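## Task

Find the cardboard box on the second supply shelf (counting the bottom one as first) that has a scrub sponge on top. Move that box into the cart's top tray. The sponge must stay on that same shelf without overhanging its front edge, and everything else on that shelf must also remain there. The robot must not fall or finish tilted.

## Robot and tools

ROBOT. A Dexmate Vega in simulation. It has a wheeled base with two steering front wheels and a passive rear caster, a torso of three links (thigh, shank, chest) that folds in a Z, a head with a camera, and two 7-joint arms, each ending in a two-finger gripper with a wrist camera. Cameras: head_camera (896x560), left_wrist_camera and right_wrist_camera (672x420). The footprint is about 0.70 m long; its front edge sits 0.35 m ahead of the base origin. Loose objects may occasionally be nudged by the scene itself.

FRAMES. All positions are in metres. The base frame has its origin on the floor under the turning point of the base, with x forward, y to the left and z up. The odometry frame is the base frame as it was at scene start; base_odometry reports wheel-counted position there plus heading in rad (left positive). left_hand and right_hand are reported in the base frame: the point between the fingers, 0.033 m back from closed fingertips. Fingers point along the hand's z axis, close along its y axis, and the camera side (back) faces -x. Reported hand positions get less accurate at long reach.

TOOL move. One call carries one action plus an optional cameras list (names above, or "all"; [] gives no pictures). An action holds base, joints, or both (optionally with speeds or min_time_s), or else target by itself. Its motions begin together.
- base: one key only, each a relative offset from where the base now is. translate_m: metres, forward positive, -2 to 2. strafe_m: metres, left positive, -2 to 2 (heading can drift ~0.02 rad). rotate_rad: radians, counter-clockwise from above positive, -3.2 to 3.2. Front wheels first re-steer when the direction changes (up to ~1.1 s).
- joints: a single dict keyed by joint name, each an absolute angle in rad. Torso: torso_hip_rad 0 to 1.57, torso_knee_rad 0 to 3.141, torso_waist_rad -1.57 to 1.57 (positive tips chest back; forward lean = knee - hip - waist). Left arm: left_shoulder_pitch_rad -3.041 to 3.041 (positive lowers arm), left_shoulder_yaw_rad -0.423 to 1.523, left_upper_arm_roll_rad, left_elbow_rad -3.041 to 0.214 (negative bends up), left_forearm_roll_rad, left_wrist_pitch_rad -1.366 to 1.366 (positive tips hand down), left_wrist_yaw_rad -1.348 to 1.087. Right arm mirrors it: right_shoulder_pitch_rad lowers with NEGATIVE values, right_shoulder_yaw_rad -1.523 to 0.423, right_wrist_pitch_rad tips down with NEGATIVE values, right_wrist_yaw_rad -1.087 to 1.348. Grippers left_gripper_rad / right_gripper_rad: 0 (closed) to 0.785, per-finger angle; gap at the hand point is roughly 0.24 x angle - 0.002 m (pads touch empty at ~0.011). Head: head_pan_rad -2.792 to 2.792 (left positive), head_tilt_rad -1.483 to 1.483, head_camera_tilt_rad -1.483 to 1.378 (positive looks down).
- target: absolute pose for one hand in the base frame: side ("left"/"right"), x, y, z (m, -3 to 3), pitch_deg (-30 to 95; 90 fingers down, 0 level), heading_deg (0 fingers forward, counter-clockwise positive), optional roll_deg (default 0, jaw line level), headings/rolls within -360 to 360, optional line_only true to demand a straight path. The robot must be still. It is checked against the robot only, not the furniture.
- speeds: caps per base key, translate_m/strafe_m 0.04 to 0.3 m/s, rotate_rad 0.1 to 0.6 rad/s. min_time_s: 0.1 to 8 s minimum for arm and head motions.
Useful postures (hip, knee, waist): stand 0.469, 1.617, 1.048 (start); stand_high 0.78, 1.57, 0.44; lean_20 0.52, 1.05, 0.18; lean_45 0.52, 1.05, -0.26; low_lean_45 0, 0, -0.79. Folded arms, in key order shoulder pitch to wrist yaw: left 1, 0.5, -0.6, -2.5, 0, -0.9, 0; right -1, -0.5, 0.6, -2.5, 0, 0.9, 0. Fold before going to low_lean_45.

RESULTS. The move line reads done, or the worst status. base_status, joint_status and the hand statuses use: done; off_target (resting away from target, maybe still pushing); contact_stop (arm pushed near full torque ~0.6 s; whole arm or torso group halts and holds); time_out; not_followed (a self-collision or arm-arm check withheld targets, with 'joint command not followed' or 'pose unreachable' and a cause line); unfinished. Hand targets report reached (within 10 mm, 2 degrees), short with the error (resend after 'short (part of ...)'), or refused with a reason. turned_by_wheels and turned_by_imu give rotation since the last result; an IMU turn above 0.03 rad after a straight or sideways drive suggests a bump. base_tilt gives forward/right lean in degrees. on_its_own lists uncommanded behaviour. joint torques follow arm joint order. MOTOR HOT, torque fault and OVER-TEMPERATURE FAULT lines report arm stops; limit_stop_at_motor_heat marks keys to resend. The pictures line orders the images.

OTHER TOOLS. wait: seconds 0 to 10, plus cameras; returns state. zoom_image: camera and region [x0, y0, x1, y1] in pixels, at most 504x504, on that camera's latest image. read_manual: section "licences" only. finished_scene: scene, the current scene's number; ends it irreversibly.

CAUTIONS. A refused call cancels the remaining move, wait and finished_scene calls in that reply. The base does not stop at furniture; it stalls or spins. Nothing prevents tipping: keep loads and lean modest. Never let arms strike or squeeze each other, grippers included. Do not drop, throw or slam objects, or release them while moving. Respect joint load limits (wrist joints 21.7 N m, elbow and upper-arm roll 69.6, shoulder 130); ~4 kg at long reach is the carrying limit. After a stop, back the arm off first to avoid heating. Gripper angle does not prove a grasp; check with cameras.

Each tool is called after "Call:" by a JSON object that holds its "fn" and its "kwargs".

## Session

Call:
{"fn": "move", "kwargs": {"joints": {"head_pan_rad":-1.5}, "cameras": ["head_camera"]}}

Call:
{"fn": "move", "kwargs": {"joints": {"head_pan_rad":0}, "cameras": ["head_camera"]}}

Call:
{"fn": "move", "kwargs": {"joints": {"head_pan_rad":1.5}, "cameras": ["head_camera"]}}

Scene clock: 1.67 s.
Joint torques (N m): left_arm=[7.31 0.14 1.34 -4.28 -0.09 -2.6 0.01] | right_arm=[-4.43 -1.47 0.77 -5.82 -0.07 3.03 0.02]
move: done
base_odometry: x=+0.000 y=+0.000 heading=+0.000
turned_by_wheels: +0.000
turned_by_imu: +0.000
base_tilt: forward=+0.1 right=+0.3
base_status: not commanded
joint_positions: torso_hip_rad=+0.469 torso_knee_rad=+1.617 torso_waist_rad=+1.048 left_shoulder_pitch_rad=+2.207 left_shoulder_yaw_rad=-0.004 left_upper_arm_roll_rad=-0.018 left_elbow_rad=-1.107 left_forearm_roll_rad=-0.008 left_wrist_pitch_rad=-0.518 left_wrist_yaw_rad=+0.011 left_gripper_rad=+0.005 right_shoulder_pitch_rad=-2.186 right_shoulder_yaw_rad=-0.016 right_upper_arm_roll_rad=-0.019 right_elbow_rad=-1.087 right_forearm_roll_rad=-0.017 right_wrist_pitch_rad=+0.491 right_wrist_yaw_rad=+0.011 right_gripper_rad=+0.005 head_pan_rad=-1.499 head_tilt_rad=+0.000 head_camera_tilt_rad=+0.000
joint_status: all done
chest: x=-0.0111 y=+0.0000 z=+1.4155 quat_wxyz=(+0.999, +0.000, +0.050, +0.000) (m; base frame)
left_hand: x=+0.2019 y=+0.2451 z=+0.6135 quat_wxyz=(+0.430, -0.012, +0.902, +0.013) pitch_deg=+39.0 heading_deg=+2.4 roll_deg=+0.9 back=up (m; base frame)
right_hand: x=+0.2001 y=-0.2164 z=+0.6013 quat_wxyz=(+0.418, -0.022, +0.908, +0.011) pitch_deg=+40.6 heading_deg=+2.8 roll_deg=+0.1 back=up (m; base frame)
pictures: head_camera
camera_calibration:
head_camera: T_world_to_cam=[[-0.989934, -0.0757461, 0.119553, -0.226192], [-0.119467, -0.00567775, -0.992822, 1.5092], [0.0758811, -0.997111, -0.00342855, -0.0274888], [0, 0, 0, 1]] pos_world=[-0.0415299, -0.0359737, 1.52532]

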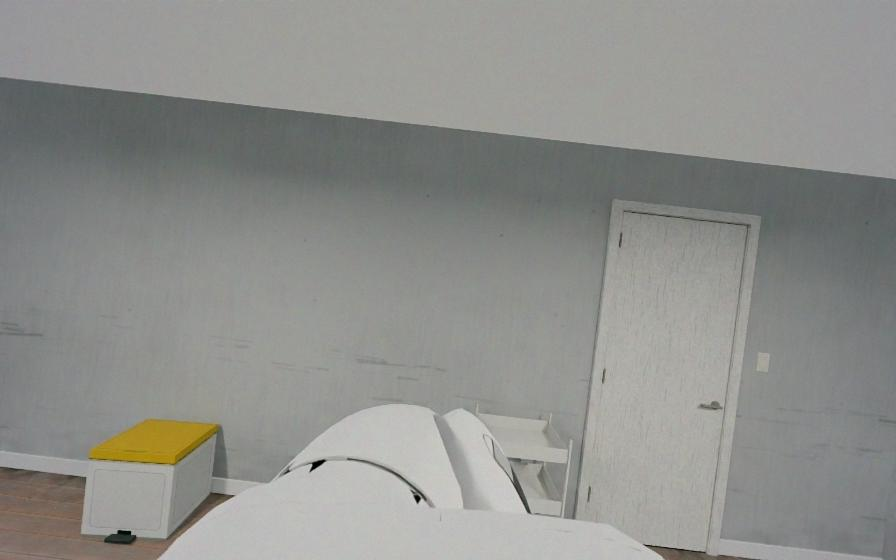

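Scene clock: 3.33 s.
Joint torques (N m): left_arm=[6.9 0.99 0.89 -4.06 -0.11 -3.01 0.1] | right_arm=[-4.36 0.92 0.42 -4.74 0.1 2.68 -0.19]
move: done
base_odometry: x=+0.000 y=+0.000 heading=+0.000
turned_by_wheels: +0.000
turned_by_imu: +0.000
base_tilt: forward=+0.1 right=+0.3
base_status: not commanded
joint_positions: torso_hip_rad=+0.469 torso_knee_rad=+1.617 torso_waist_rad=+1.048 left_shoulder_pitch_rad=+2.207 left_shoulder_yaw_rad=-0.004 left_upper_arm_roll_rad=-0.018 left_elbow_rad=-1.107 left_forearm_roll_rad=-0.008 left_wrist_pitch_rad=-0.518 left_wrist_yaw_rad=+0.011 left_gripper_rad=+0.005 right_shoulder_pitch_rad=-2.186 right_shoulder_yaw_rad=-0.016 right_upper_arm_roll_rad=-0.019 right_elbow_rad=-1.087 right_forearm_roll_rad=-0.017 right_wrist_pitch_rad=+0.491 right_wrist_yaw_rad=+0.011 right_gripper_rad=+0.005 head_pan_rad=-0.001 head_tilt_rad=+0.000 head_camera_tilt_rad=+0.000
joint_status: all done
chest: x=-0.0111 y=+0.0000 z=+1.4155 quat_wxyz=(+0.999, +0.000, +0.050, +0.000) (m; base frame)
left_hand: x=+0.2019 y=+0.2451 z=+0.6135 quat_wxyz=(+0.430, -0.012, +0.902, +0.013) pitch_deg=+39.0 heading_deg=+2.4 roll_deg=+0.9 back=up (m; base frame)
right_hand: x=+0.2001 y=-0.2164 z=+0.6013 quat_wxyz=(+0.418, -0.022, +0.908, +0.011) pitch_deg=+40.6 heading_deg=+2.8 roll_deg=+0.1 back=up (m; base frame)
pictures: head_camera
camera_calibration:
head_camera: T_world_to_cam=[[0.00565913, -0.999792, 0.0195918, -0.0000617643], [-0.0957297, -0.0200437, -0.995206, 1.51459], [0.995391, 0.00375649, -0.0958232, 0.181496], [0, 0, 0, 1]] pos_world=[-0.0356678, 0.0296145, 1.52472]

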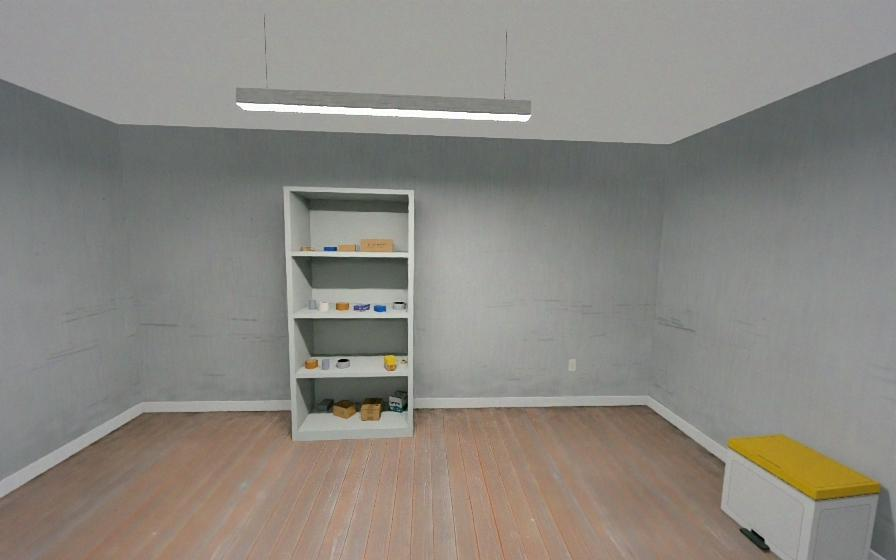

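Scene clock: 5.00 s.
Joint torques (N m): left_arm=[7.46 0.32 0.93 -3.72 -0.09 -3.11 -0.08] | right_arm=[-4.46 1.05 -0.33 -5.25 -0.06 2.75 -0.07]
move: done
base_odometry: x=+0.000 y=+0.000 heading=+0.000
turned_by_wheels: +0.000
turned_by_imu: +0.000
base_tilt: forward=+0.2 right=+0.3
base_status: not commanded
joint_positions: torso_hip_rad=+0.469 torso_knee_rad=+1.617 torso_waist_rad=+1.048 left_shoulder_pitch_rad=+2.207 left_shoulder_yaw_rad=-0.004 left_upper_arm_roll_rad=-0.018 left_elbow_rad=-1.107 left_forearm_roll_rad=-0.008 left_wrist_pitch_rad=-0.518 left_wrist_yaw_rad=+0.011 left_gripper_rad=+0.005 right_shoulder_pitch_rad=-2.186 right_shoulder_yaw_rad=-0.016 right_upper_arm_roll_rad=-0.019 right_elbow_rad=-1.087 right_forearm_roll_rad=-0.017 right_wrist_pitch_rad=+0.491 right_wrist_yaw_rad=+0.011 right_gripper_rad=+0.005 head_pan_rad=+1.499 head_tilt_rad=+0.000 head_camera_tilt_rad=+0.000
joint_status: all done
chest: x=-0.0111 y=+0.0000 z=+1.4155 quat_wxyz=(+0.999, +0.000, +0.050, +0.000) (m; base frame)
left_hand: x=+0.2019 y=+0.2451 z=+0.6135 quat_wxyz=(+0.430, -0.012, +0.902, +0.013) pitch_deg=+39.0 heading_deg=+2.4 roll_deg=+0.9 back=up (m; base frame)
right_hand: x=+0.2001 y=-0.2164 z=+0.6013 quat_wxyz=(+0.418, -0.022, +0.908, +0.011) pitch_deg=+40.6 heading_deg=+2.8 roll_deg=+0.1 back=up (m; base frame)
pictures: head_camera
camera_calibration:
head_camera: T_world_to_cam=[[0.994552, -0.0670899, -0.0797775, 0.224621], [-0.0797723, 0.00276051, -0.996809, 1.51826], [0.0670961, 0.997743, -0.00260645, -0.0293207], [0, 0, 0, 1]] pos_world=[-0.100315, 0.0401332, 1.53126]

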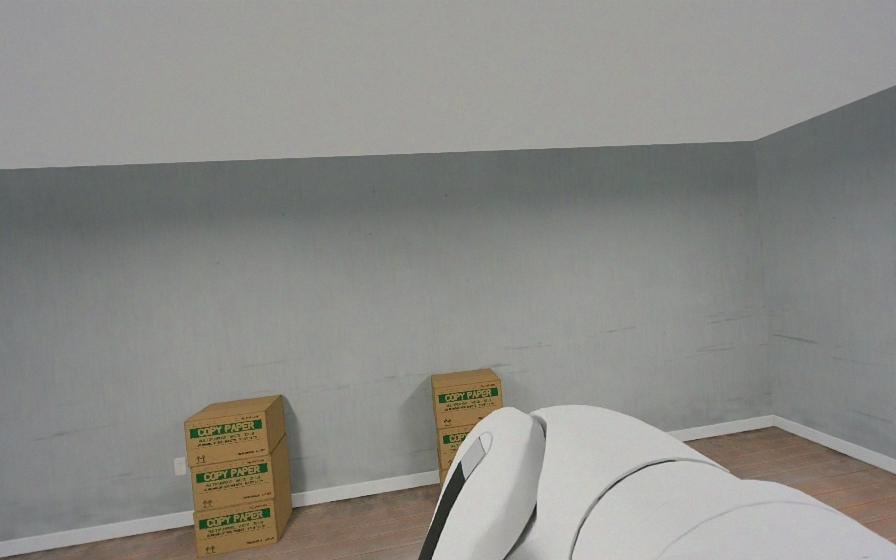

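Call:
{"fn": "move", "kwargs": {"base": {"rotate_rad":0.32}, "joints": {"head_pan_rad":0,"left_shoulder_pitch_rad":1,"left_shoulder_yaw_rad":0.5,"left_upper_arm_roll_rad":-0.6,"left_elbow_rad":-2.5,"left_forearm_roll_rad":0,"left_wrist_pitch_rad":-0.9,"left_wrist_yaw_rad":0,"right_shoulder_pitch_rad":-0.6,"right_shoulder_yaw_rad":-0.522,"right_upper_arm_roll_rad":-0.392,"right_elbow_rad":-1.884,"right_forearm_roll_rad":1.398,"right_wrist_pitch_rad":-0.997,"right_wrist_yaw_rad":-1.0,"right_gripper_rad":0.55}, "cameras": []}}

Call:
{"fn": "move", "kwargs": {"base": {"translate_m":1.5}, "joints": {"torso_hip_rad":0.0,"torso_knee_rad":0.12,"torso_waist_rad":-0.38,"head_camera_tilt_rad":0.0}, "cameras": []}}

Call:
{"fn": "move", "kwargs": {"base": {"rotate_rad":-0.24}, "cameras": ["head_camera","right_wrist_camera"]}}

Call:
{"fn": "zoom_image", "kwargs": {"camera": "head_camera", "region": [300, 100, 700, 400]}}

Scene clock: 14.53 s.
Joint torques (N m): left_arm=[-12.39 11.55 -2.28 0.81 -0.11 2.15 -0.11] | right_arm=[27.61 -3.13 4.91 -9.89 -0.59 2.87 -0.12]
move: done
base_odometry: x=+0.001 y=+0.000 heading=+0.320
turned_by_wheels: +0.320
turned_by_imu: +0.313
base_tilt: forward=+0.1 right=+0.3
base_status: done
joint_positions: torso_hip_rad=+0.469 torso_knee_rad=+1.617 torso_waist_rad=+1.048 left_shoulder_pitch_rad=+1.002 left_shoulder_yaw_rad=+0.499 left_upper_arm_roll_rad=-0.599 left_elbow_rad=-2.498 left_forearm_roll_rad=+0.000 left_wrist_pitch_rad=-0.900 left_wrist_yaw_rad=+0.000 left_gripper_rad=+0.005 right_shoulder_pitch_rad=-0.606 right_shoulder_yaw_rad=-0.520 right_upper_arm_roll_rad=-0.390 right_elbow_rad=-1.880 right_forearm_roll_rad=+1.393 right_wrist_pitch_rad=-0.992 right_wrist_yaw_rad=-0.996 right_gripper_rad=+0.550 head_pan_rad=+0.001 head_tilt_rad=+0.000 head_camera_tilt_rad=+0.000
joint_status: all done
chest: x=-0.0111 y=+0.0000 z=+1.4155 quat_wxyz=(+0.999, +0.000, +0.050, +0.000) (m; base frame)
left_hand: x=-0.0226 y=+0.1540 z=+1.7173 quat_wxyz=(+0.840, +0.204, -0.397, +0.309) pitch_deg=-37.0 heading_deg=-132.5 roll_deg=-7.0 back=down (m; base frame)
right_hand: x=+0.7828 y=-0.1664 z=+1.3432 quat_wxyz=(+0.597, -0.010, +0.802, +0.018) pitch_deg=+16.6 heading_deg=+2.5 roll_deg=+1.1 back=up (m; base frame)
pictures: none
No camera images: "cameras" was empty.

Scene clock: 21.37 s.
Joint torques (N m): left_arm=[-9.79 11.81 -3.49 -0.97 -1.26 2.66 0.62] | right_arm=[22.47 -2.69 4.84 -10.79 -0.09 2.02 -0.45]
move: done
base_odometry: x=+1.425 y=+0.469 heading=+0.320
turned_by_wheels: +0.001
turned_by_imu: -0.003
base_tilt: forward=+0.1 right=+0.2
base_status: done
joint_positions: torso_hip_rad=+0.001 torso_knee_rad=+0.120 torso_waist_rad=-0.380 left_shoulder_pitch_rad=+1.000 left_shoulder_yaw_rad=+0.500 left_upper_arm_roll_rad=-0.600 left_elbow_rad=-2.500 left_forearm_roll_rad=+0.000 left_wrist_pitch_rad=-0.900 left_wrist_yaw_rad=+0.000 left_gripper_rad=+0.005 right_shoulder_pitch_rad=-0.600 right_shoulder_yaw_rad=-0.522 right_upper_arm_roll_rad=-0.392 right_elbow_rad=-1.884 right_forearm_roll_rad=+1.398 right_wrist_pitch_rad=-0.997 right_wrist_yaw_rad=-1.000 right_gripper_rad=+0.550 head_pan_rad=+0.001 head_tilt_rad=+0.000 head_camera_tilt_rad=+0.000
joint_status: all done
chest: x=-0.0705 y=+0.0000 z=+0.9500 quat_wxyz=(+0.969, +0.000, +0.247, +0.000) (m; base frame)
left_hand: x=+0.0348 y=+0.1532 z=+1.2324 quat_wxyz=(+0.901, +0.262, -0.224, +0.263) pitch_deg=-49.6 heading_deg=-114.3 roll_deg=-33.2 back=down (m; base frame)
right_hand: x=+0.6332 y=-0.1658 z=+0.5780 quat_wxyz=(+0.427, -0.009, +0.904, +0.019) pitch_deg=+39.3 heading_deg=+3.1 roll_deg=+2.0 back=up (m; base frame)
pictures: none
No camera images: "cameras" was empty.

Scene clock: 23.20 s.
Joint torques (N m): left_arm=[-10.37 12.71 -3.73 -0.52 -1.24 2.52 0.51] | right_arm=[22.64 -3.34 4.2 -9.44 -0.61 1.95 -0.38]
move: done
base_odometry: x=+1.425 y=+0.469 heading=+0.081
turned_by_wheels: -0.240
turned_by_imu: -0.231
base_tilt: forward=+0.1 right=+0.3
base_status: done
joint_positions: torso_hip_rad=+0.001 torso_knee_rad=+0.120 torso_waist_rad=-0.380 left_shoulder_pitch_rad=+1.000 left_shoulder_yaw_rad=+0.500 left_upper_arm_roll_rad=-0.600 left_elbow_rad=-2.500 left_forearm_roll_rad=+0.000 left_wrist_pitch_rad=-0.900 left_wrist_yaw_rad=+0.000 left_gripper_rad=+0.005 right_shoulder_pitch_rad=-0.600 right_shoulder_yaw_rad=-0.522 right_upper_arm_roll_rad=-0.392 right_elbow_rad=-1.884 right_forearm_roll_rad=+1.398 right_wrist_pitch_rad=-0.997 right_wrist_yaw_rad=-1.000 right_gripper_rad=+0.550 head_pan_rad=+0.001 head_tilt_rad=+0.000 head_camera_tilt_rad=+0.000
joint_status: not commanded
chest: x=-0.0705 y=+0.0000 z=+0.9500 quat_wxyz=(+0.969, +0.000, +0.247, +0.000) (m; base frame)
left_hand: x=+0.0348 y=+0.1532 z=+1.2324 quat_wxyz=(+0.901, +0.262, -0.224, +0.263) pitch_deg=-49.6 heading_deg=-114.3 roll_deg=-33.2 back=down (m; base frame)
right_hand: x=+0.6332 y=-0.1658 z=+0.5780 quat_wxyz=(+0.427, -0.009, +0.904, +0.019) pitch_deg=+39.3 heading_deg=+3.1 roll_deg=+2.0 back=up (m; base frame)
pictures: head_camera, right_wrist_camera
camera_calibration:
head_camera: T_world_to_cam=[[0.0138765, -0.999787, 0.0152716, 0.014224], [-0.474918, -0.0200304, -0.879802, 0.909329], [0.879921, 0.00495579, -0.475095, 0.548157], [0, 0, 0, 1]] pos_world=[-0.0506753, 0.0297186, 1.06024]
right_wrist_camera: T_world_to_cam=[[0.00405291, -0.999842, 0.0173263, -0.186184], [-0.744945, -0.0145776, -0.666966, 0.90631], [0.667113, -0.010204, -0.744886, 0.161513], [0, 0, 0, 1]] pos_world=[0.568158, -0.171294, 0.728013]

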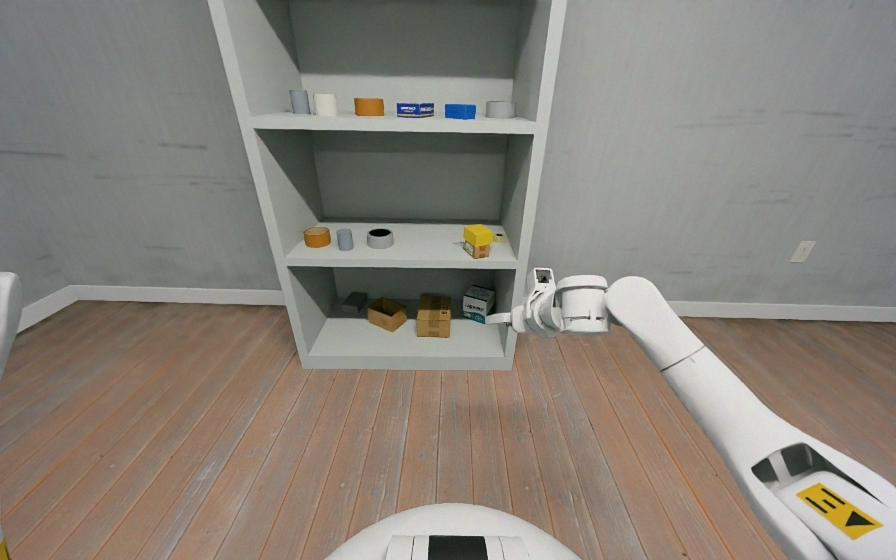

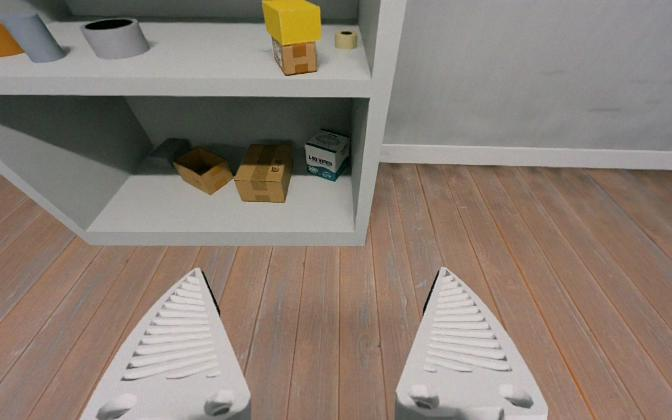

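Scaled by 1.260 from the camera's 896x560 image, which has a finer 960x600 frame.

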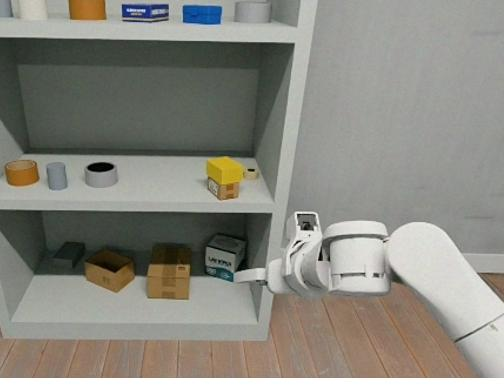

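Call:
{"fn": "move", "kwargs": {"base": {"strafe_m":0.1}, "cameras": []}}

Call:
{"fn": "move", "kwargs": {"base": {"translate_m":0.37}, "joints": {"head_camera_tilt_rad":0.2}, "cameras": ["head_camera","right_wrist_camera"]}}

Call:
{"fn": "zoom_image", "kwargs": {"camera": "right_wrist_camera", "region": [200, 50, 500, 300]}}

Scene clock: 26.63 s.
Joint torques (N m): left_arm=[-10.35 11.71 -3.32 -0.75 -1.22 2.62 0.6] | right_arm=[23.1 -1.69 4.08 -10.62 -0.31 2.08 -0.22]
move: done
base_odometry: x=+1.417 y=+0.569 heading=+0.082
turned_by_wheels: +0.001
turned_by_imu: +0.002
base_tilt: forward=+0.1 right=+0.3
base_status: done
joint_positions: torso_hip_rad=+0.001 torso_knee_rad=+0.120 torso_waist_rad=-0.380 left_shoulder_pitch_rad=+1.000 left_shoulder_yaw_rad=+0.500 left_upper_arm_roll_rad=-0.600 left_elbow_rad=-2.500 left_forearm_roll_rad=+0.000 left_wrist_pitch_rad=-0.900 left_wrist_yaw_rad=+0.000 left_gripper_rad=+0.005 right_shoulder_pitch_rad=-0.600 right_shoulder_yaw_rad=-0.522 right_upper_arm_roll_rad=-0.392 right_elbow_rad=-1.884 right_forearm_roll_rad=+1.398 right_wrist_pitch_rad=-0.997 right_wrist_yaw_rad=-1.000 right_gripper_rad=+0.550 head_pan_rad=+0.001 head_tilt_rad=+0.000 head_camera_tilt_rad=+0.000
joint_status: not commanded
chest: x=-0.0705 y=+0.0000 z=+0.9499 quat_wxyz=(+0.969, +0.000, +0.247, +0.000) (m; base frame)
left_hand: x=+0.0348 y=+0.1532 z=+1.2324 quat_wxyz=(+0.901, +0.262, -0.224, +0.263) pitch_deg=-49.6 heading_deg=-114.3 roll_deg=-33.2 back=down (m; base frame)
right_hand: x=+0.6332 y=-0.1658 z=+0.5780 quat_wxyz=(+0.427, -0.009, +0.904, +0.019) pitch_deg=+39.3 heading_deg=+3.1 roll_deg=+2.0 back=up (m; base frame)
pictures: none
No camera images: "cameras" was empty.

Scene clock: 29.97 s.
Joint torques (N m): left_arm=[-9.77 11.11 -3.23 -0.75 -1.25 2.63 0.57] | right_arm=[22.48 -1.77 4.03 -10.31 -0.16 0.96 -0.12]
move: done
base_odometry: x=+1.786 y=+0.598 heading=+0.081
turned_by_wheels: -0.001
turned_by_imu: -0.002
base_tilt: forward=+0.1 right=+0.3
base_status: done
joint_positions: torso_hip_rad=+0.001 torso_knee_rad=+0.120 torso_waist_rad=-0.380 left_shoulder_pitch_rad=+1.000 left_shoulder_yaw_rad=+0.500 left_upper_arm_roll_rad=-0.600 left_elbow_rad=-2.500 left_forearm_roll_rad=+0.000 left_wrist_pitch_rad=-0.900 left_wrist_yaw_rad=+0.000 left_gripper_rad=+0.005 right_shoulder_pitch_rad=-0.600 right_shoulder_yaw_rad=-0.522 right_upper_arm_roll_rad=-0.392 right_elbow_rad=-1.884 right_forearm_roll_rad=+1.398 right_wrist_pitch_rad=-0.997 right_wrist_yaw_rad=-1.000 right_gripper_rad=+0.550 head_pan_rad=+0.001 head_tilt_rad=+0.000 head_camera_tilt_rad=+0.199
joint_status: all done
chest: x=-0.0705 y=+0.0000 z=+0.9499 quat_wxyz=(+0.969, +0.000, +0.247, +0.000) (m; base frame)
left_hand: x=+0.0348 y=+0.1532 z=+1.2323 quat_wxyz=(+0.901, +0.262, -0.224, +0.263) pitch_deg=-49.6 heading_deg=-114.3 roll_deg=-33.2 back=down (m; base frame)
right_hand: x=+0.6332 y=-0.1658 z=+0.5780 quat_wxyz=(+0.427, -0.009, +0.904, +0.019) pitch_deg=+39.3 heading_deg=+3.1 roll_deg=+2.0 back=up (m; base frame)
pictures: head_camera, right_wrist_camera
camera_calibration:
head_camera: T_world_to_cam=[[0.0166895, -0.999785, 0.0122981, 0.0176034], [-0.639678, -0.0201298, -0.768379, 0.776203], [0.768461, 0.00495705, -0.639877, 0.707283], [0, 0, 0, 1]] pos_world=[-0.0472936, 0.0297184, 1.04878]
right_wrist_camera: T_world_to_cam=[[0.00405291, -0.999842, 0.0173263, -0.186182], [-0.744945, -0.0145776, -0.666966, 0.906243], [0.667113, -0.010204, -0.744886, 0.161439], [0, 0, 0, 1]] pos_world=[0.568158, -0.171294, 0.727913]

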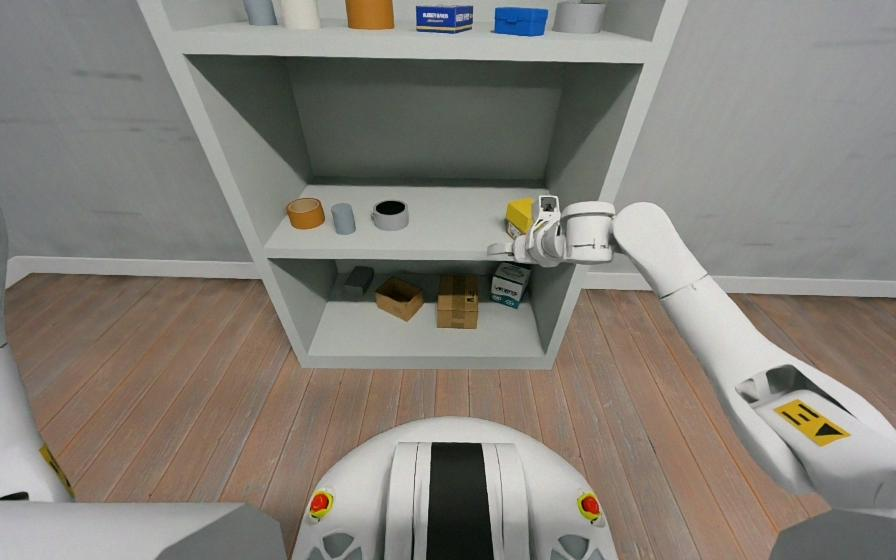

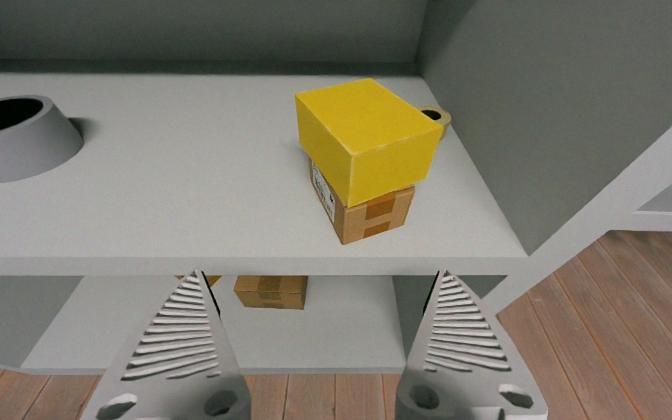

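Scaled by 1.680 from the camera's 672x420 image, which has a finer 960x600 frame.

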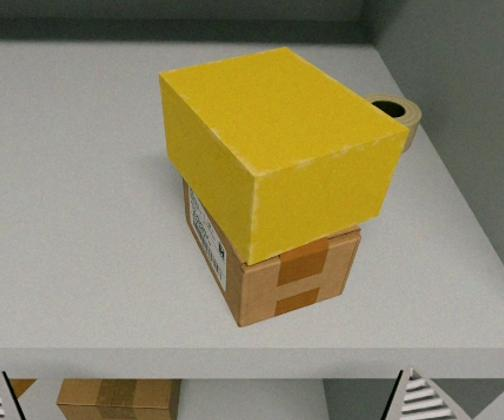

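Call:
{"fn": "move", "kwargs": {"joints": {"right_gripper_rad":0.65}, "cameras": []}}

Call:
{"fn": "move", "kwargs": {"target": {"side":"right","x":0.67,"y":-0.245,"z":0.605,"pitch_deg":35,"heading_deg":26,"line_only":true}, "cameras": ["right_wrist_camera"]}}

Scene clock: 31.77 s.
Joint torques (N m): left_arm=[-9.96 11.62 -3.54 -0.99 -1.22 2.49 0.67] | right_arm=[22.98 -2.38 3.96 -10.8 -0.26 1.95 -0.06]
move: done
base_odometry: x=+1.786 y=+0.598 heading=+0.081
turned_by_wheels: +0.000
turned_by_imu: +0.000
base_tilt: forward=+0.2 right=+0.3
base_status: not commanded
joint_positions: torso_hip_rad=+0.001 torso_knee_rad=+0.120 torso_waist_rad=-0.380 left_shoulder_pitch_rad=+1.000 left_shoulder_yaw_rad=+0.500 left_upper_arm_roll_rad=-0.600 left_elbow_rad=-2.500 left_forearm_roll_rad=+0.000 left_wrist_pitch_rad=-0.900 left_wrist_yaw_rad=+0.000 left_gripper_rad=+0.005 right_shoulder_pitch_rad=-0.600 right_shoulder_yaw_rad=-0.522 right_upper_arm_roll_rad=-0.392 right_elbow_rad=-1.884 right_forearm_roll_rad=+1.398 right_wrist_pitch_rad=-0.997 right_wrist_yaw_rad=-1.000 right_gripper_rad=+0.650 head_pan_rad=+0.001 head_tilt_rad=+0.000 head_camera_tilt_rad=+0.199
joint_status: all done
chest: x=-0.0705 y=+0.0000 z=+0.9499 quat_wxyz=(+0.969, +0.000, +0.247, +0.000) (m; base frame)
left_hand: x=+0.0348 y=+0.1532 z=+1.2323 quat_wxyz=(+0.901, +0.262, -0.224, +0.263) pitch_deg=-49.6 heading_deg=-114.3 roll_deg=-33.2 back=down (m; base frame)
right_hand: x=+0.6332 y=-0.1658 z=+0.5780 quat_wxyz=(+0.427, -0.009, +0.904, +0.019) pitch_deg=+39.3 heading_deg=+3.1 roll_deg=+2.0 back=up (m; base frame)
pictures: none
No camera images: "cameras" was empty.

Scene clock: 37.23 s.
Joint torques (N m): left_arm=[-9.34 11.58 -3.33 -1.06 -1.28 2.66 0.5] | right_arm=[25.68 -11.38 7.7 0.07 -1.61 3.31 -1.4]
move: done
base_odometry: x=+1.786 y=+0.598 heading=+0.081
turned_by_wheels: +0.000
turned_by_imu: +0.001
base_tilt: forward=+0.2 right=+0.3
base_status: not commanded
joint_positions: torso_hip_rad=+0.001 torso_knee_rad=+0.120 torso_waist_rad=-0.380 left_shoulder_pitch_rad=+1.000 left_shoulder_yaw_rad=+0.500 left_upper_arm_roll_rad=-0.600 left_elbow_rad=-2.500 left_forearm_roll_rad=+0.000 left_wrist_pitch_rad=-0.900 left_wrist_yaw_rad=+0.000 left_gripper_rad=+0.005 right_shoulder_pitch_rad=-0.458 right_shoulder_yaw_rad=-0.980 right_upper_arm_roll_rad=-0.514 right_elbow_rad=-1.654 right_forearm_roll_rad=+1.027 right_wrist_pitch_rad=-0.814 right_wrist_yaw_rad=+0.136 right_gripper_rad=+0.650 head_pan_rad=+0.001 head_tilt_rad=+0.000 head_camera_tilt_rad=+0.199
joint_status: not commanded
chest: x=-0.0705 y=+0.0000 z=+0.9499 quat_wxyz=(+0.969, +0.000, +0.247, +0.000) (m; base frame)
left_hand: x=+0.0348 y=+0.1532 z=+1.2323 quat_wxyz=(+0.901, +0.262, -0.224, +0.263) pitch_deg=-49.6 heading_deg=-114.3 roll_deg=-33.2 back=down (m; base frame)
right_hand: x=+0.6696 y=-0.2439 z=+0.6044 quat_wxyz=(+0.450, -0.199, +0.865, +0.104) pitch_deg=+35.0 heading_deg=+26.0 roll_deg=+0.1 back=up (m; base frame)
right_hand_status: reached (straight line, planned for 3.9 s): 1 mm and 0.1 deg off.
pictures: right_wrist_camera
camera_calibration:
right_wrist_camera: T_world_to_cam=[[0.408442, -0.911903, 0.0400927, -0.52796], [-0.619774, -0.309308, -0.721255, 0.826951], [0.670116, 0.269743, -0.691508, 0.190079], [0, 0, 0, 1]] pos_world=[0.600789, -0.276939, 0.749051]

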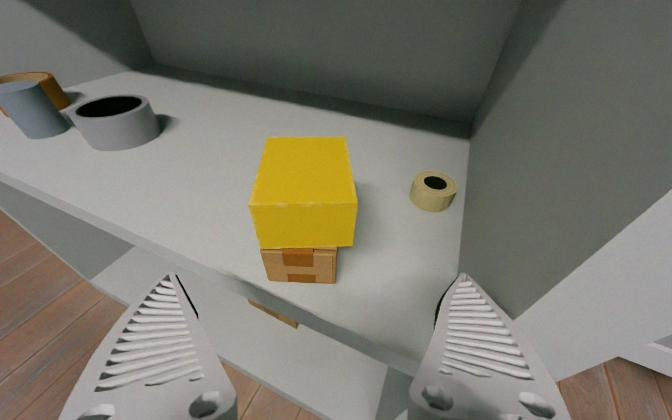

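Call:
{"fn": "move", "kwargs": {"target": {"side":"right","x":0.771,"y":-0.18,"z":0.587,"pitch_deg":35,"heading_deg":27,"line_only":true}, "cameras": ["right_wrist_camera"]}}

Scene clock: 41.73 s.
Joint torques (N m): left_arm=[-9.56 11.39 -3.23 -1.44 -1.2 1.99 0.69] | right_arm=[29.28 -1.12 4.92 -5.29 0.14 3.12 0.2]
move: done
base_odometry: x=+1.786 y=+0.598 heading=+0.081
turned_by_wheels: +0.000
turned_by_imu: +0.001
base_tilt: forward=+0.1 right=+0.3
base_status: not commanded
joint_positions: torso_hip_rad=+0.001 torso_knee_rad=+0.120 torso_waist_rad=-0.380 left_shoulder_pitch_rad=+1.000 left_shoulder_yaw_rad=+0.500 left_upper_arm_roll_rad=-0.600 left_elbow_rad=-2.500 left_forearm_roll_rad=+0.000 left_wrist_pitch_rad=-0.900 left_wrist_yaw_rad=+0.000 left_gripper_rad=+0.005 right_shoulder_pitch_rad=-0.120 right_shoulder_yaw_rad=-0.607 right_upper_arm_roll_rad=-0.770 right_elbow_rad=-1.099 right_forearm_roll_rad=+0.781 right_wrist_pitch_rad=-0.693 right_wrist_yaw_rad=+0.281 right_gripper_rad=+0.650 head_pan_rad=+0.001 head_tilt_rad=+0.000 head_camera_tilt_rad=+0.199
joint_status: not commanded
chest: x=-0.0705 y=+0.0000 z=+0.9499 quat_wxyz=(+0.969, +0.000, +0.247, +0.000) (m; base frame)
left_hand: x=+0.0348 y=+0.1532 z=+1.2323 quat_wxyz=(+0.901, +0.262, -0.224, +0.263) pitch_deg=-49.6 heading_deg=-114.3 roll_deg=-33.2 back=down (m; base frame)
right_hand: x=+0.7700 y=-0.1807 z=+0.5866 quat_wxyz=(+0.449, -0.207, +0.863, +0.108) pitch_deg=+35.0 heading_deg=+27.0 roll_deg=+0.0 back=up (m; base frame)
right_hand_status: reached (straight line, planned for 2.1 s): 1 mm and 0.1 deg off.
pictures: right_wrist_camera
camera_calibration:
right_wrist_camera: T_world_to_cam=[[0.424692, -0.904413, 0.0409142, -0.522373], [-0.613718, -0.320823, -0.721403, 0.889276], [0.665573, 0.281264, -0.691306, 0.0988735], [0, 0, 0, 1]] pos_world=[0.701805, -0.21495, 0.731251]

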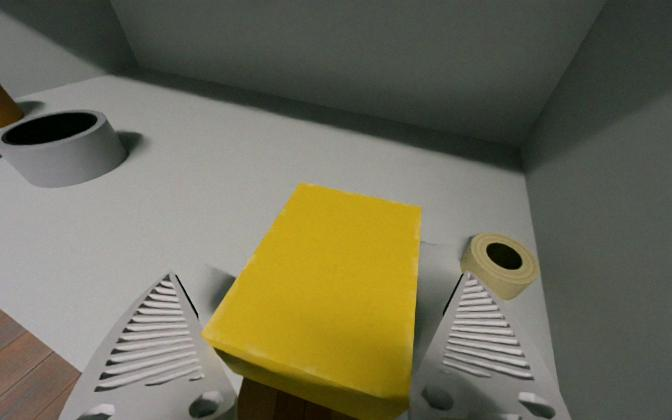

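Call:
{"fn": "move", "kwargs": {"joints": {"right_gripper_rad":0.24}, "cameras": []}}

Call:
{"fn": "move", "kwargs": {"target": {"side":"right","x":0.76,"y":-0.175,"z":0.625,"pitch_deg":35,"heading_deg":26,"line_only":true}, "cameras": ["head_camera","right_wrist_camera"]}}

Scene clock: 43.00 s.
Joint torques (N m): left_arm=[-9.37 11.03 -3.47 -0.51 -1.19 2.49 0.58] | right_arm=[29.64 -0.74 4.51 -4.1 -0.02 2.91 0.31]
move: done
base_odometry: x=+1.786 y=+0.598 heading=+0.081
turned_by_wheels: +0.000
turned_by_imu: +0.000
base_tilt: forward=+0.1 right=+0.4
base_status: not commanded
joint_positions: torso_hip_rad=+0.001 torso_knee_rad=+0.120 torso_waist_rad=-0.380 left_shoulder_pitch_rad=+1.000 left_shoulder_yaw_rad=+0.500 left_upper_arm_roll_rad=-0.600 left_elbow_rad=-2.500 left_forearm_roll_rad=+0.000 left_wrist_pitch_rad=-0.900 left_wrist_yaw_rad=+0.000 left_gripper_rad=+0.005 right_shoulder_pitch_rad=-0.117 right_shoulder_yaw_rad=-0.604 right_upper_arm_roll_rad=-0.772 right_elbow_rad=-1.094 right_forearm_roll_rad=+0.779 right_wrist_pitch_rad=-0.692 right_wrist_yaw_rad=+0.283 right_gripper_rad=+0.241 head_pan_rad=+0.001 head_tilt_rad=+0.000 head_camera_tilt_rad=+0.199
joint_status: all done
chest: x=-0.0705 y=+0.0000 z=+0.9499 quat_wxyz=(+0.969, +0.000, +0.247, +0.000) (m; base frame)
left_hand: x=+0.0348 y=+0.1532 z=+1.2323 quat_wxyz=(+0.901, +0.262, -0.224, +0.263) pitch_deg=-49.6 heading_deg=-114.3 roll_deg=-33.2 back=down (m; base frame)
right_hand: x=+0.7707 y=-0.1802 z=+0.5865 quat_wxyz=(+0.449, -0.207, +0.863, +0.108) pitch_deg=+35.0 heading_deg=+27.0 roll_deg=+0.0 back=up (m; base frame)
pictures: none
No camera images: "cameras" was empty.

Scene clock: 45.20 s.
Joint torques (N m): left_arm=[-9.53 11.52 -3.38 -1.44 -1.21 2.63 0.75] | right_arm=[16.79 -5.54 9.65 -9.92 0.2 3.24 -0.32]
move: done
base_odometry: x=+1.786 y=+0.598 heading=+0.081
turned_by_wheels: +0.000
turned_by_imu: +0.001
base_tilt: forward=+0.1 right=+0.3
base_status: not commanded
joint_positions: torso_hip_rad=+0.001 torso_knee_rad=+0.120 torso_waist_rad=-0.380 left_shoulder_pitch_rad=+1.000 left_shoulder_yaw_rad=+0.500 left_upper_arm_roll_rad=-0.600 left_elbow_rad=-2.500 left_forearm_roll_rad=+0.000 left_wrist_pitch_rad=-0.900 left_wrist_yaw_rad=+0.000 left_gripper_rad=+0.005 right_shoulder_pitch_rad=-0.126 right_shoulder_yaw_rad=-0.647 right_upper_arm_roll_rad=-0.712 right_elbow_rad=-1.256 right_forearm_roll_rad=+0.844 right_wrist_pitch_rad=-0.826 right_wrist_yaw_rad=+0.191 right_gripper_rad=+0.241 head_pan_rad=+0.001 head_tilt_rad=+0.000 head_camera_tilt_rad=+0.199
joint_status: not commanded
chest: x=-0.0705 y=+0.0000 z=+0.9499 quat_wxyz=(+0.969, +0.000, +0.247, +0.000) (m; base frame)
left_hand: x=+0.0348 y=+0.1532 z=+1.2323 quat_wxyz=(+0.901, +0.262, -0.224, +0.263) pitch_deg=-49.6 heading_deg=-114.3 roll_deg=-33.2 back=down (m; base frame)
right_hand: x=+0.7603 y=-0.1752 z=+0.6232 quat_wxyz=(+0.450, -0.200, +0.864, +0.104) pitch_deg=+35.0 heading_deg=+26.0 roll_deg=+0.0 back=up (m; base frame)
right_hand_status: reached (straight line, planned for 0.9 s): 2 mm and 0.1 deg off.
pictures: head_camera, right_wrist_camera
camera_calibration:
head_camera: T_world_to_cam=[[0.0166895, -0.999785, 0.0122981, 0.0176034], [-0.639678, -0.0201298, -0.768379, 0.776203], [0.768461, 0.00495705, -0.639877, 0.707283], [0, 0, 0, 1]] pos_world=[-0.0472936, 0.0297184, 1.04878]
right_wrist_camera: T_world_to_cam=[[0.409827, -0.911228, 0.0412838, -0.504885], [-0.618967, -0.311056, -0.721196, 0.917069], [0.670016, 0.270013, -0.6915, 0.12382], [0, 0, 0, 1]] pos_world=[0.69159, -0.208238, 0.767851]

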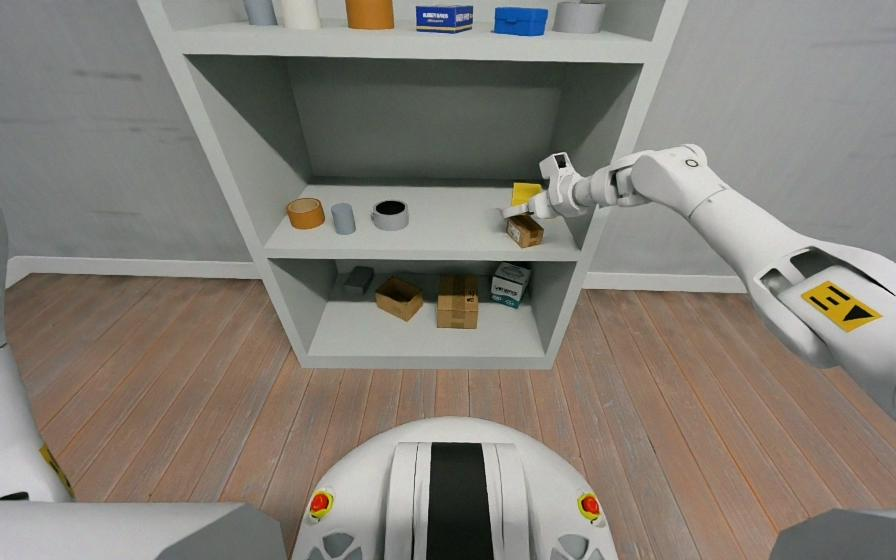

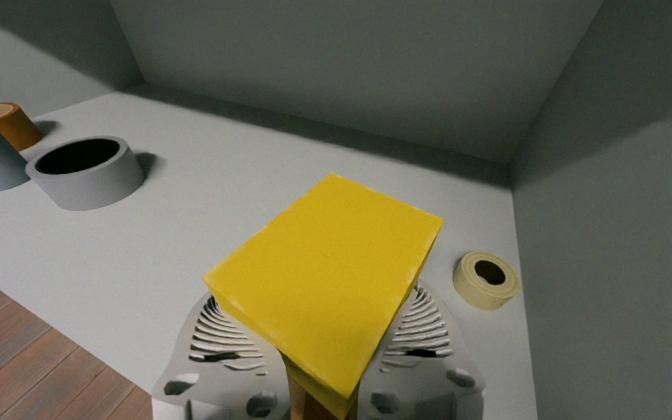

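Call:
{"fn": "move", "kwargs": {"target": {"side":"right","x":0.8,"y":0.015,"z":0.62,"pitch_deg":35,"heading_deg":12,"line_only":true}, "cameras": ["right_wrist_camera"]}}

Call:
{"fn": "move", "kwargs": {"target": {"side":"right","x":0.8,"y":0.015,"z":0.535,"pitch_deg":35,"heading_deg":12,"line_only":true}, "cameras": ["head_camera","right_wrist_camera"]}}

Scene clock: 50.30 s.
Joint torques (N m): left_arm=[-9.48 12.16 -3.26 -0.74 -1.17 3.09 0.56] | right_arm=[31.23 3.5 2.03 -7.37 -0.6 2.96 -0.29]
move: done
base_odometry: x=+1.786 y=+0.598 heading=+0.081
turned_by_wheels: +0.000
turned_by_imu: +0.001
base_tilt: forward=+0.1 right=+0.3
base_status: not commanded
joint_positions: torso_hip_rad=+0.001 torso_knee_rad=+0.120 torso_waist_rad=-0.380 left_shoulder_pitch_rad=+1.000 left_shoulder_yaw_rad=+0.500 left_upper_arm_roll_rad=-0.600 left_elbow_rad=-2.500 left_forearm_roll_rad=+0.000 left_wrist_pitch_rad=-0.900 left_wrist_yaw_rad=+0.000 left_gripper_rad=+0.005 right_shoulder_pitch_rad=-0.005 right_shoulder_yaw_rad=+0.001 right_upper_arm_roll_rad=-0.693 right_elbow_rad=-0.829 right_forearm_roll_rad=+0.830 right_wrist_pitch_rad=-0.750 right_wrist_yaw_rad=-0.394 right_gripper_rad=+0.241 head_pan_rad=+0.001 head_tilt_rad=+0.000 head_camera_tilt_rad=+0.199
joint_status: not commanded
chest: x=-0.0705 y=+0.0000 z=+0.9499 quat_wxyz=(+0.969, +0.000, +0.247, +0.000) (m; base frame)
left_hand: x=+0.0348 y=+0.1532 z=+1.2323 quat_wxyz=(+0.901, +0.262, -0.224, +0.263) pitch_deg=-49.6 heading_deg=-114.3 roll_deg=-33.2 back=down (m; base frame)
right_hand: x=+0.7998 y=+0.0137 z=+0.6195 quat_wxyz=(+0.459, -0.093, +0.882, +0.049) pitch_deg=+35.0 heading_deg=+12.1 roll_deg=+0.1 back=up (m; base frame)
right_hand_status: reached (straight line, planned for 2.8 s): 1 mm and 0.1 deg off.
pictures: right_wrist_camera
camera_calibration:
right_wrist_camera: T_world_to_cam=[[0.178156, -0.983154, 0.0408596, -0.162228], [-0.675649, -0.15241, -0.721297, 1.04087], [0.715373, 0.100897, -0.69142, 0.00975756], [0, 0, 0, 1]] pos_world=[0.725184, -0.00184003, 0.764151]

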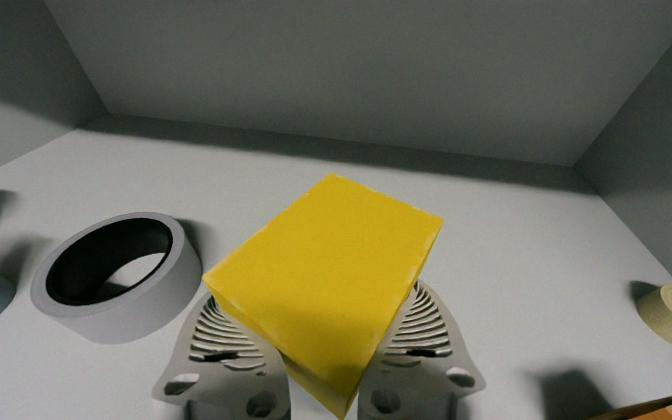

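Scene clock: 50.60 s.
Joint torques (N m): left_arm=[-9.57 11.26 -3.18 -0.92 -1.32 1.8 0.59] | right_arm=[28.66 3.52 1.78 -6.29 -0.35 2.88 -0.4]
move: refused
base_odometry: x=+1.786 y=+0.598 heading=+0.081
turned_by_wheels: +0.000
turned_by_imu: +0.000
base_tilt: forward=+0.1 right=+0.3
base_status: not commanded
joint_positions: torso_hip_rad=+0.001 torso_knee_rad=+0.120 torso_waist_rad=-0.380 left_shoulder_pitch_rad=+1.000 left_shoulder_yaw_rad=+0.500 left_upper_arm_roll_rad=-0.600 left_elbow_rad=-2.500 left_forearm_roll_rad=+0.000 left_wrist_pitch_rad=-0.900 left_wrist_yaw_rad=+0.000 left_gripper_rad=+0.005 right_shoulder_pitch_rad=-0.004 right_shoulder_yaw_rad=+0.004 right_upper_arm_roll_rad=-0.694 right_elbow_rad=-0.827 right_forearm_roll_rad=+0.829 right_wrist_pitch_rad=-0.749 right_wrist_yaw_rad=-0.395 right_gripper_rad=+0.241 head_pan_rad=+0.001 head_tilt_rad=+0.000 head_camera_tilt_rad=+0.199
joint_status: not commanded
chest: x=-0.0705 y=+0.0000 z=+0.9499 quat_wxyz=(+0.969, +0.000, +0.247, +0.000) (m; base frame)
left_hand: x=+0.0348 y=+0.1532 z=+1.2323 quat_wxyz=(+0.901, +0.262, -0.224, +0.263) pitch_deg=-49.6 heading_deg=-114.3 roll_deg=-33.2 back=down (m; base frame)
right_hand: x=+0.7998 y=+0.0142 z=+0.6195 quat_wxyz=(+0.459, -0.093, +0.882, +0.049) pitch_deg=+35.0 heading_deg=+12.1 roll_deg=+0.0 back=up (m; base frame)
right_hand_status: refused: no posture of the arm gets there (out of reach): the closest leaves the hand 0.1 cm and 0 deg from the pose. Nothing moved. At pitch 20 a posture exists at this place; the way there is not checked.
pictures: head_camera, right_wrist_camera
camera_calibration:
head_camera: T_world_to_cam=[[0.0166895, -0.999785, 0.0122981, 0.0176034], [-0.639678, -0.0201298, -0.768379, 0.776203], [0.768461, 0.00495705, -0.639877, 0.707283], [0, 0, 0, 1]] pos_world=[-0.0472936, 0.0297184, 1.04878]
right_wrist_camera: T_world_to_cam=[[0.177588, -0.983246, 0.0411016, -0.161393], [-0.675806, -0.152208, -0.721193, 1.04093], [0.715366, 0.100299, -0.691514, 0.00984477], [0, 0, 0, 1]] pos_world=[0.725084, -0.00123919, 0.764151]

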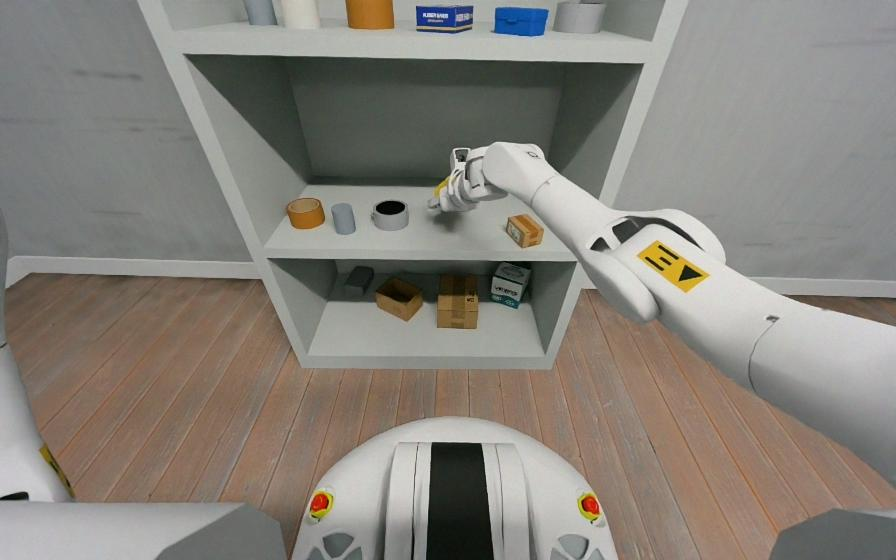

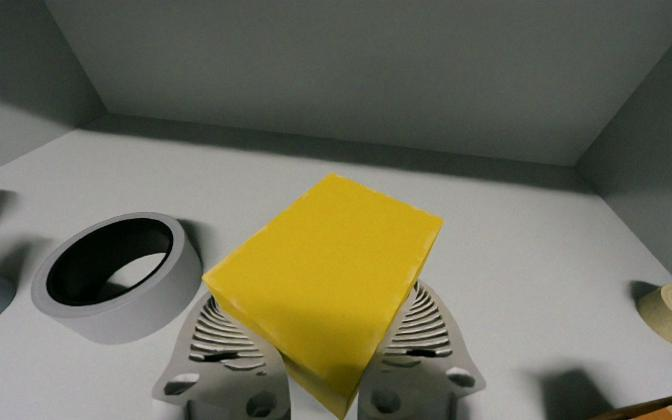

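Call:
{"fn": "move", "kwargs": {"target": {"side":"right","x":0.782,"y":0.005,"z":0.536,"pitch_deg":35,"heading_deg":12,"line_only":true}, "cameras": ["head_camera","right_wrist_camera"]}}

Scene clock: 53.30 s.
Joint torques (N m): left_arm=[-9.3 11.64 -3.19 -1.57 -1.31 2.54 0.62] | right_arm=[-0.74 -2.46 -0.86 4.85 0.28 -2.52 -0.14]
move: done
base_odometry: x=+1.786 y=+0.598 heading=+0.081
turned_by_wheels: +0.000
turned_by_imu: +0.000
base_tilt: forward=+0.1 right=+0.3
base_status: not commanded
joint_positions: torso_hip_rad=+0.001 torso_knee_rad=+0.120 torso_waist_rad=-0.380 left_shoulder_pitch_rad=+1.000 left_shoulder_yaw_rad=+0.500 left_upper_arm_roll_rad=-0.600 left_elbow_rad=-2.500 left_forearm_roll_rad=+0.000 left_wrist_pitch_rad=-0.900 left_wrist_yaw_rad=+0.000 left_gripper_rad=+0.005 right_shoulder_pitch_rad=-0.139 right_shoulder_yaw_rad=-0.026 right_upper_arm_roll_rad=-0.739 right_elbow_rad=-0.830 right_forearm_roll_rad=+0.787 right_wrist_pitch_rad=-0.606 right_wrist_yaw_rad=-0.355 right_gripper_rad=+0.240 head_pan_rad=+0.001 head_tilt_rad=+0.000 head_camera_tilt_rad=+0.199
joint_status: not commanded
chest: x=-0.0710 y=+0.0000 z=+0.9500 quat_wxyz=(+0.969, +0.000, +0.247, +0.000) (m; base frame)
left_hand: x=+0.0341 y=+0.1532 z=+1.2325 quat_wxyz=(+0.901, +0.262, -0.225, +0.263) pitch_deg=-49.6 heading_deg=-114.3 roll_deg=-33.1 back=down (m; base frame)
right_hand: x=+0.7831 y=+0.0058 z=+0.5404 quat_wxyz=(+0.461, -0.093, +0.881, +0.049) pitch_deg=+34.8 heading_deg=+12.0 roll_deg=+0.0 back=up (m; base frame)
right_hand_status: reached (straight line, planned for 0.8 s): 5 mm and 0.2 deg off.
pictures: head_camera, right_wrist_camera
camera_calibration:
head_camera: T_world_to_cam=[[0.0166781, -0.999785, 0.0123134, 0.0175967], [-0.63897, -0.0201298, -0.768969, 0.776474], [0.769051, 0.00495708, -0.639168, 0.707027], [0, 0, 0, 1]] pos_world=[-0.0478897, 0.0297184, 1.04878]
right_wrist_camera: T_world_to_cam=[[0.176864, -0.98339, 0.040772, -0.162678], [-0.672533, -0.150994, -0.7245, 0.970632], [0.718623, 0.100718, -0.688068, -0.0364927], [0, 0, 0, 1]] pos_world=[0.707778, -0.00974004, 0.684746]

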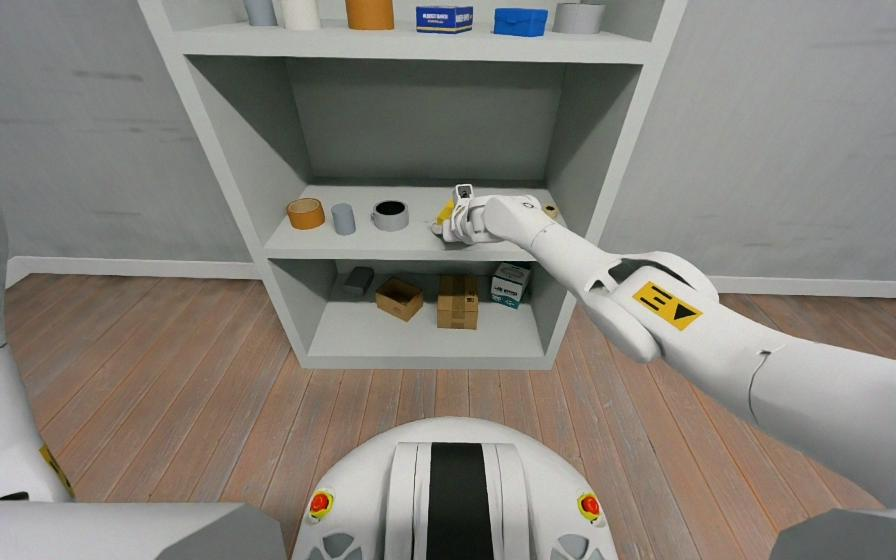

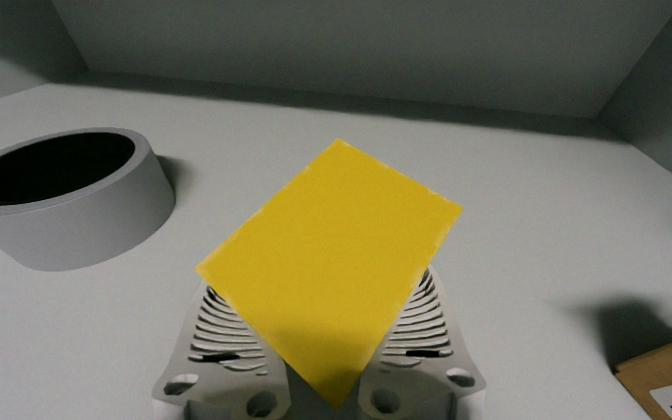

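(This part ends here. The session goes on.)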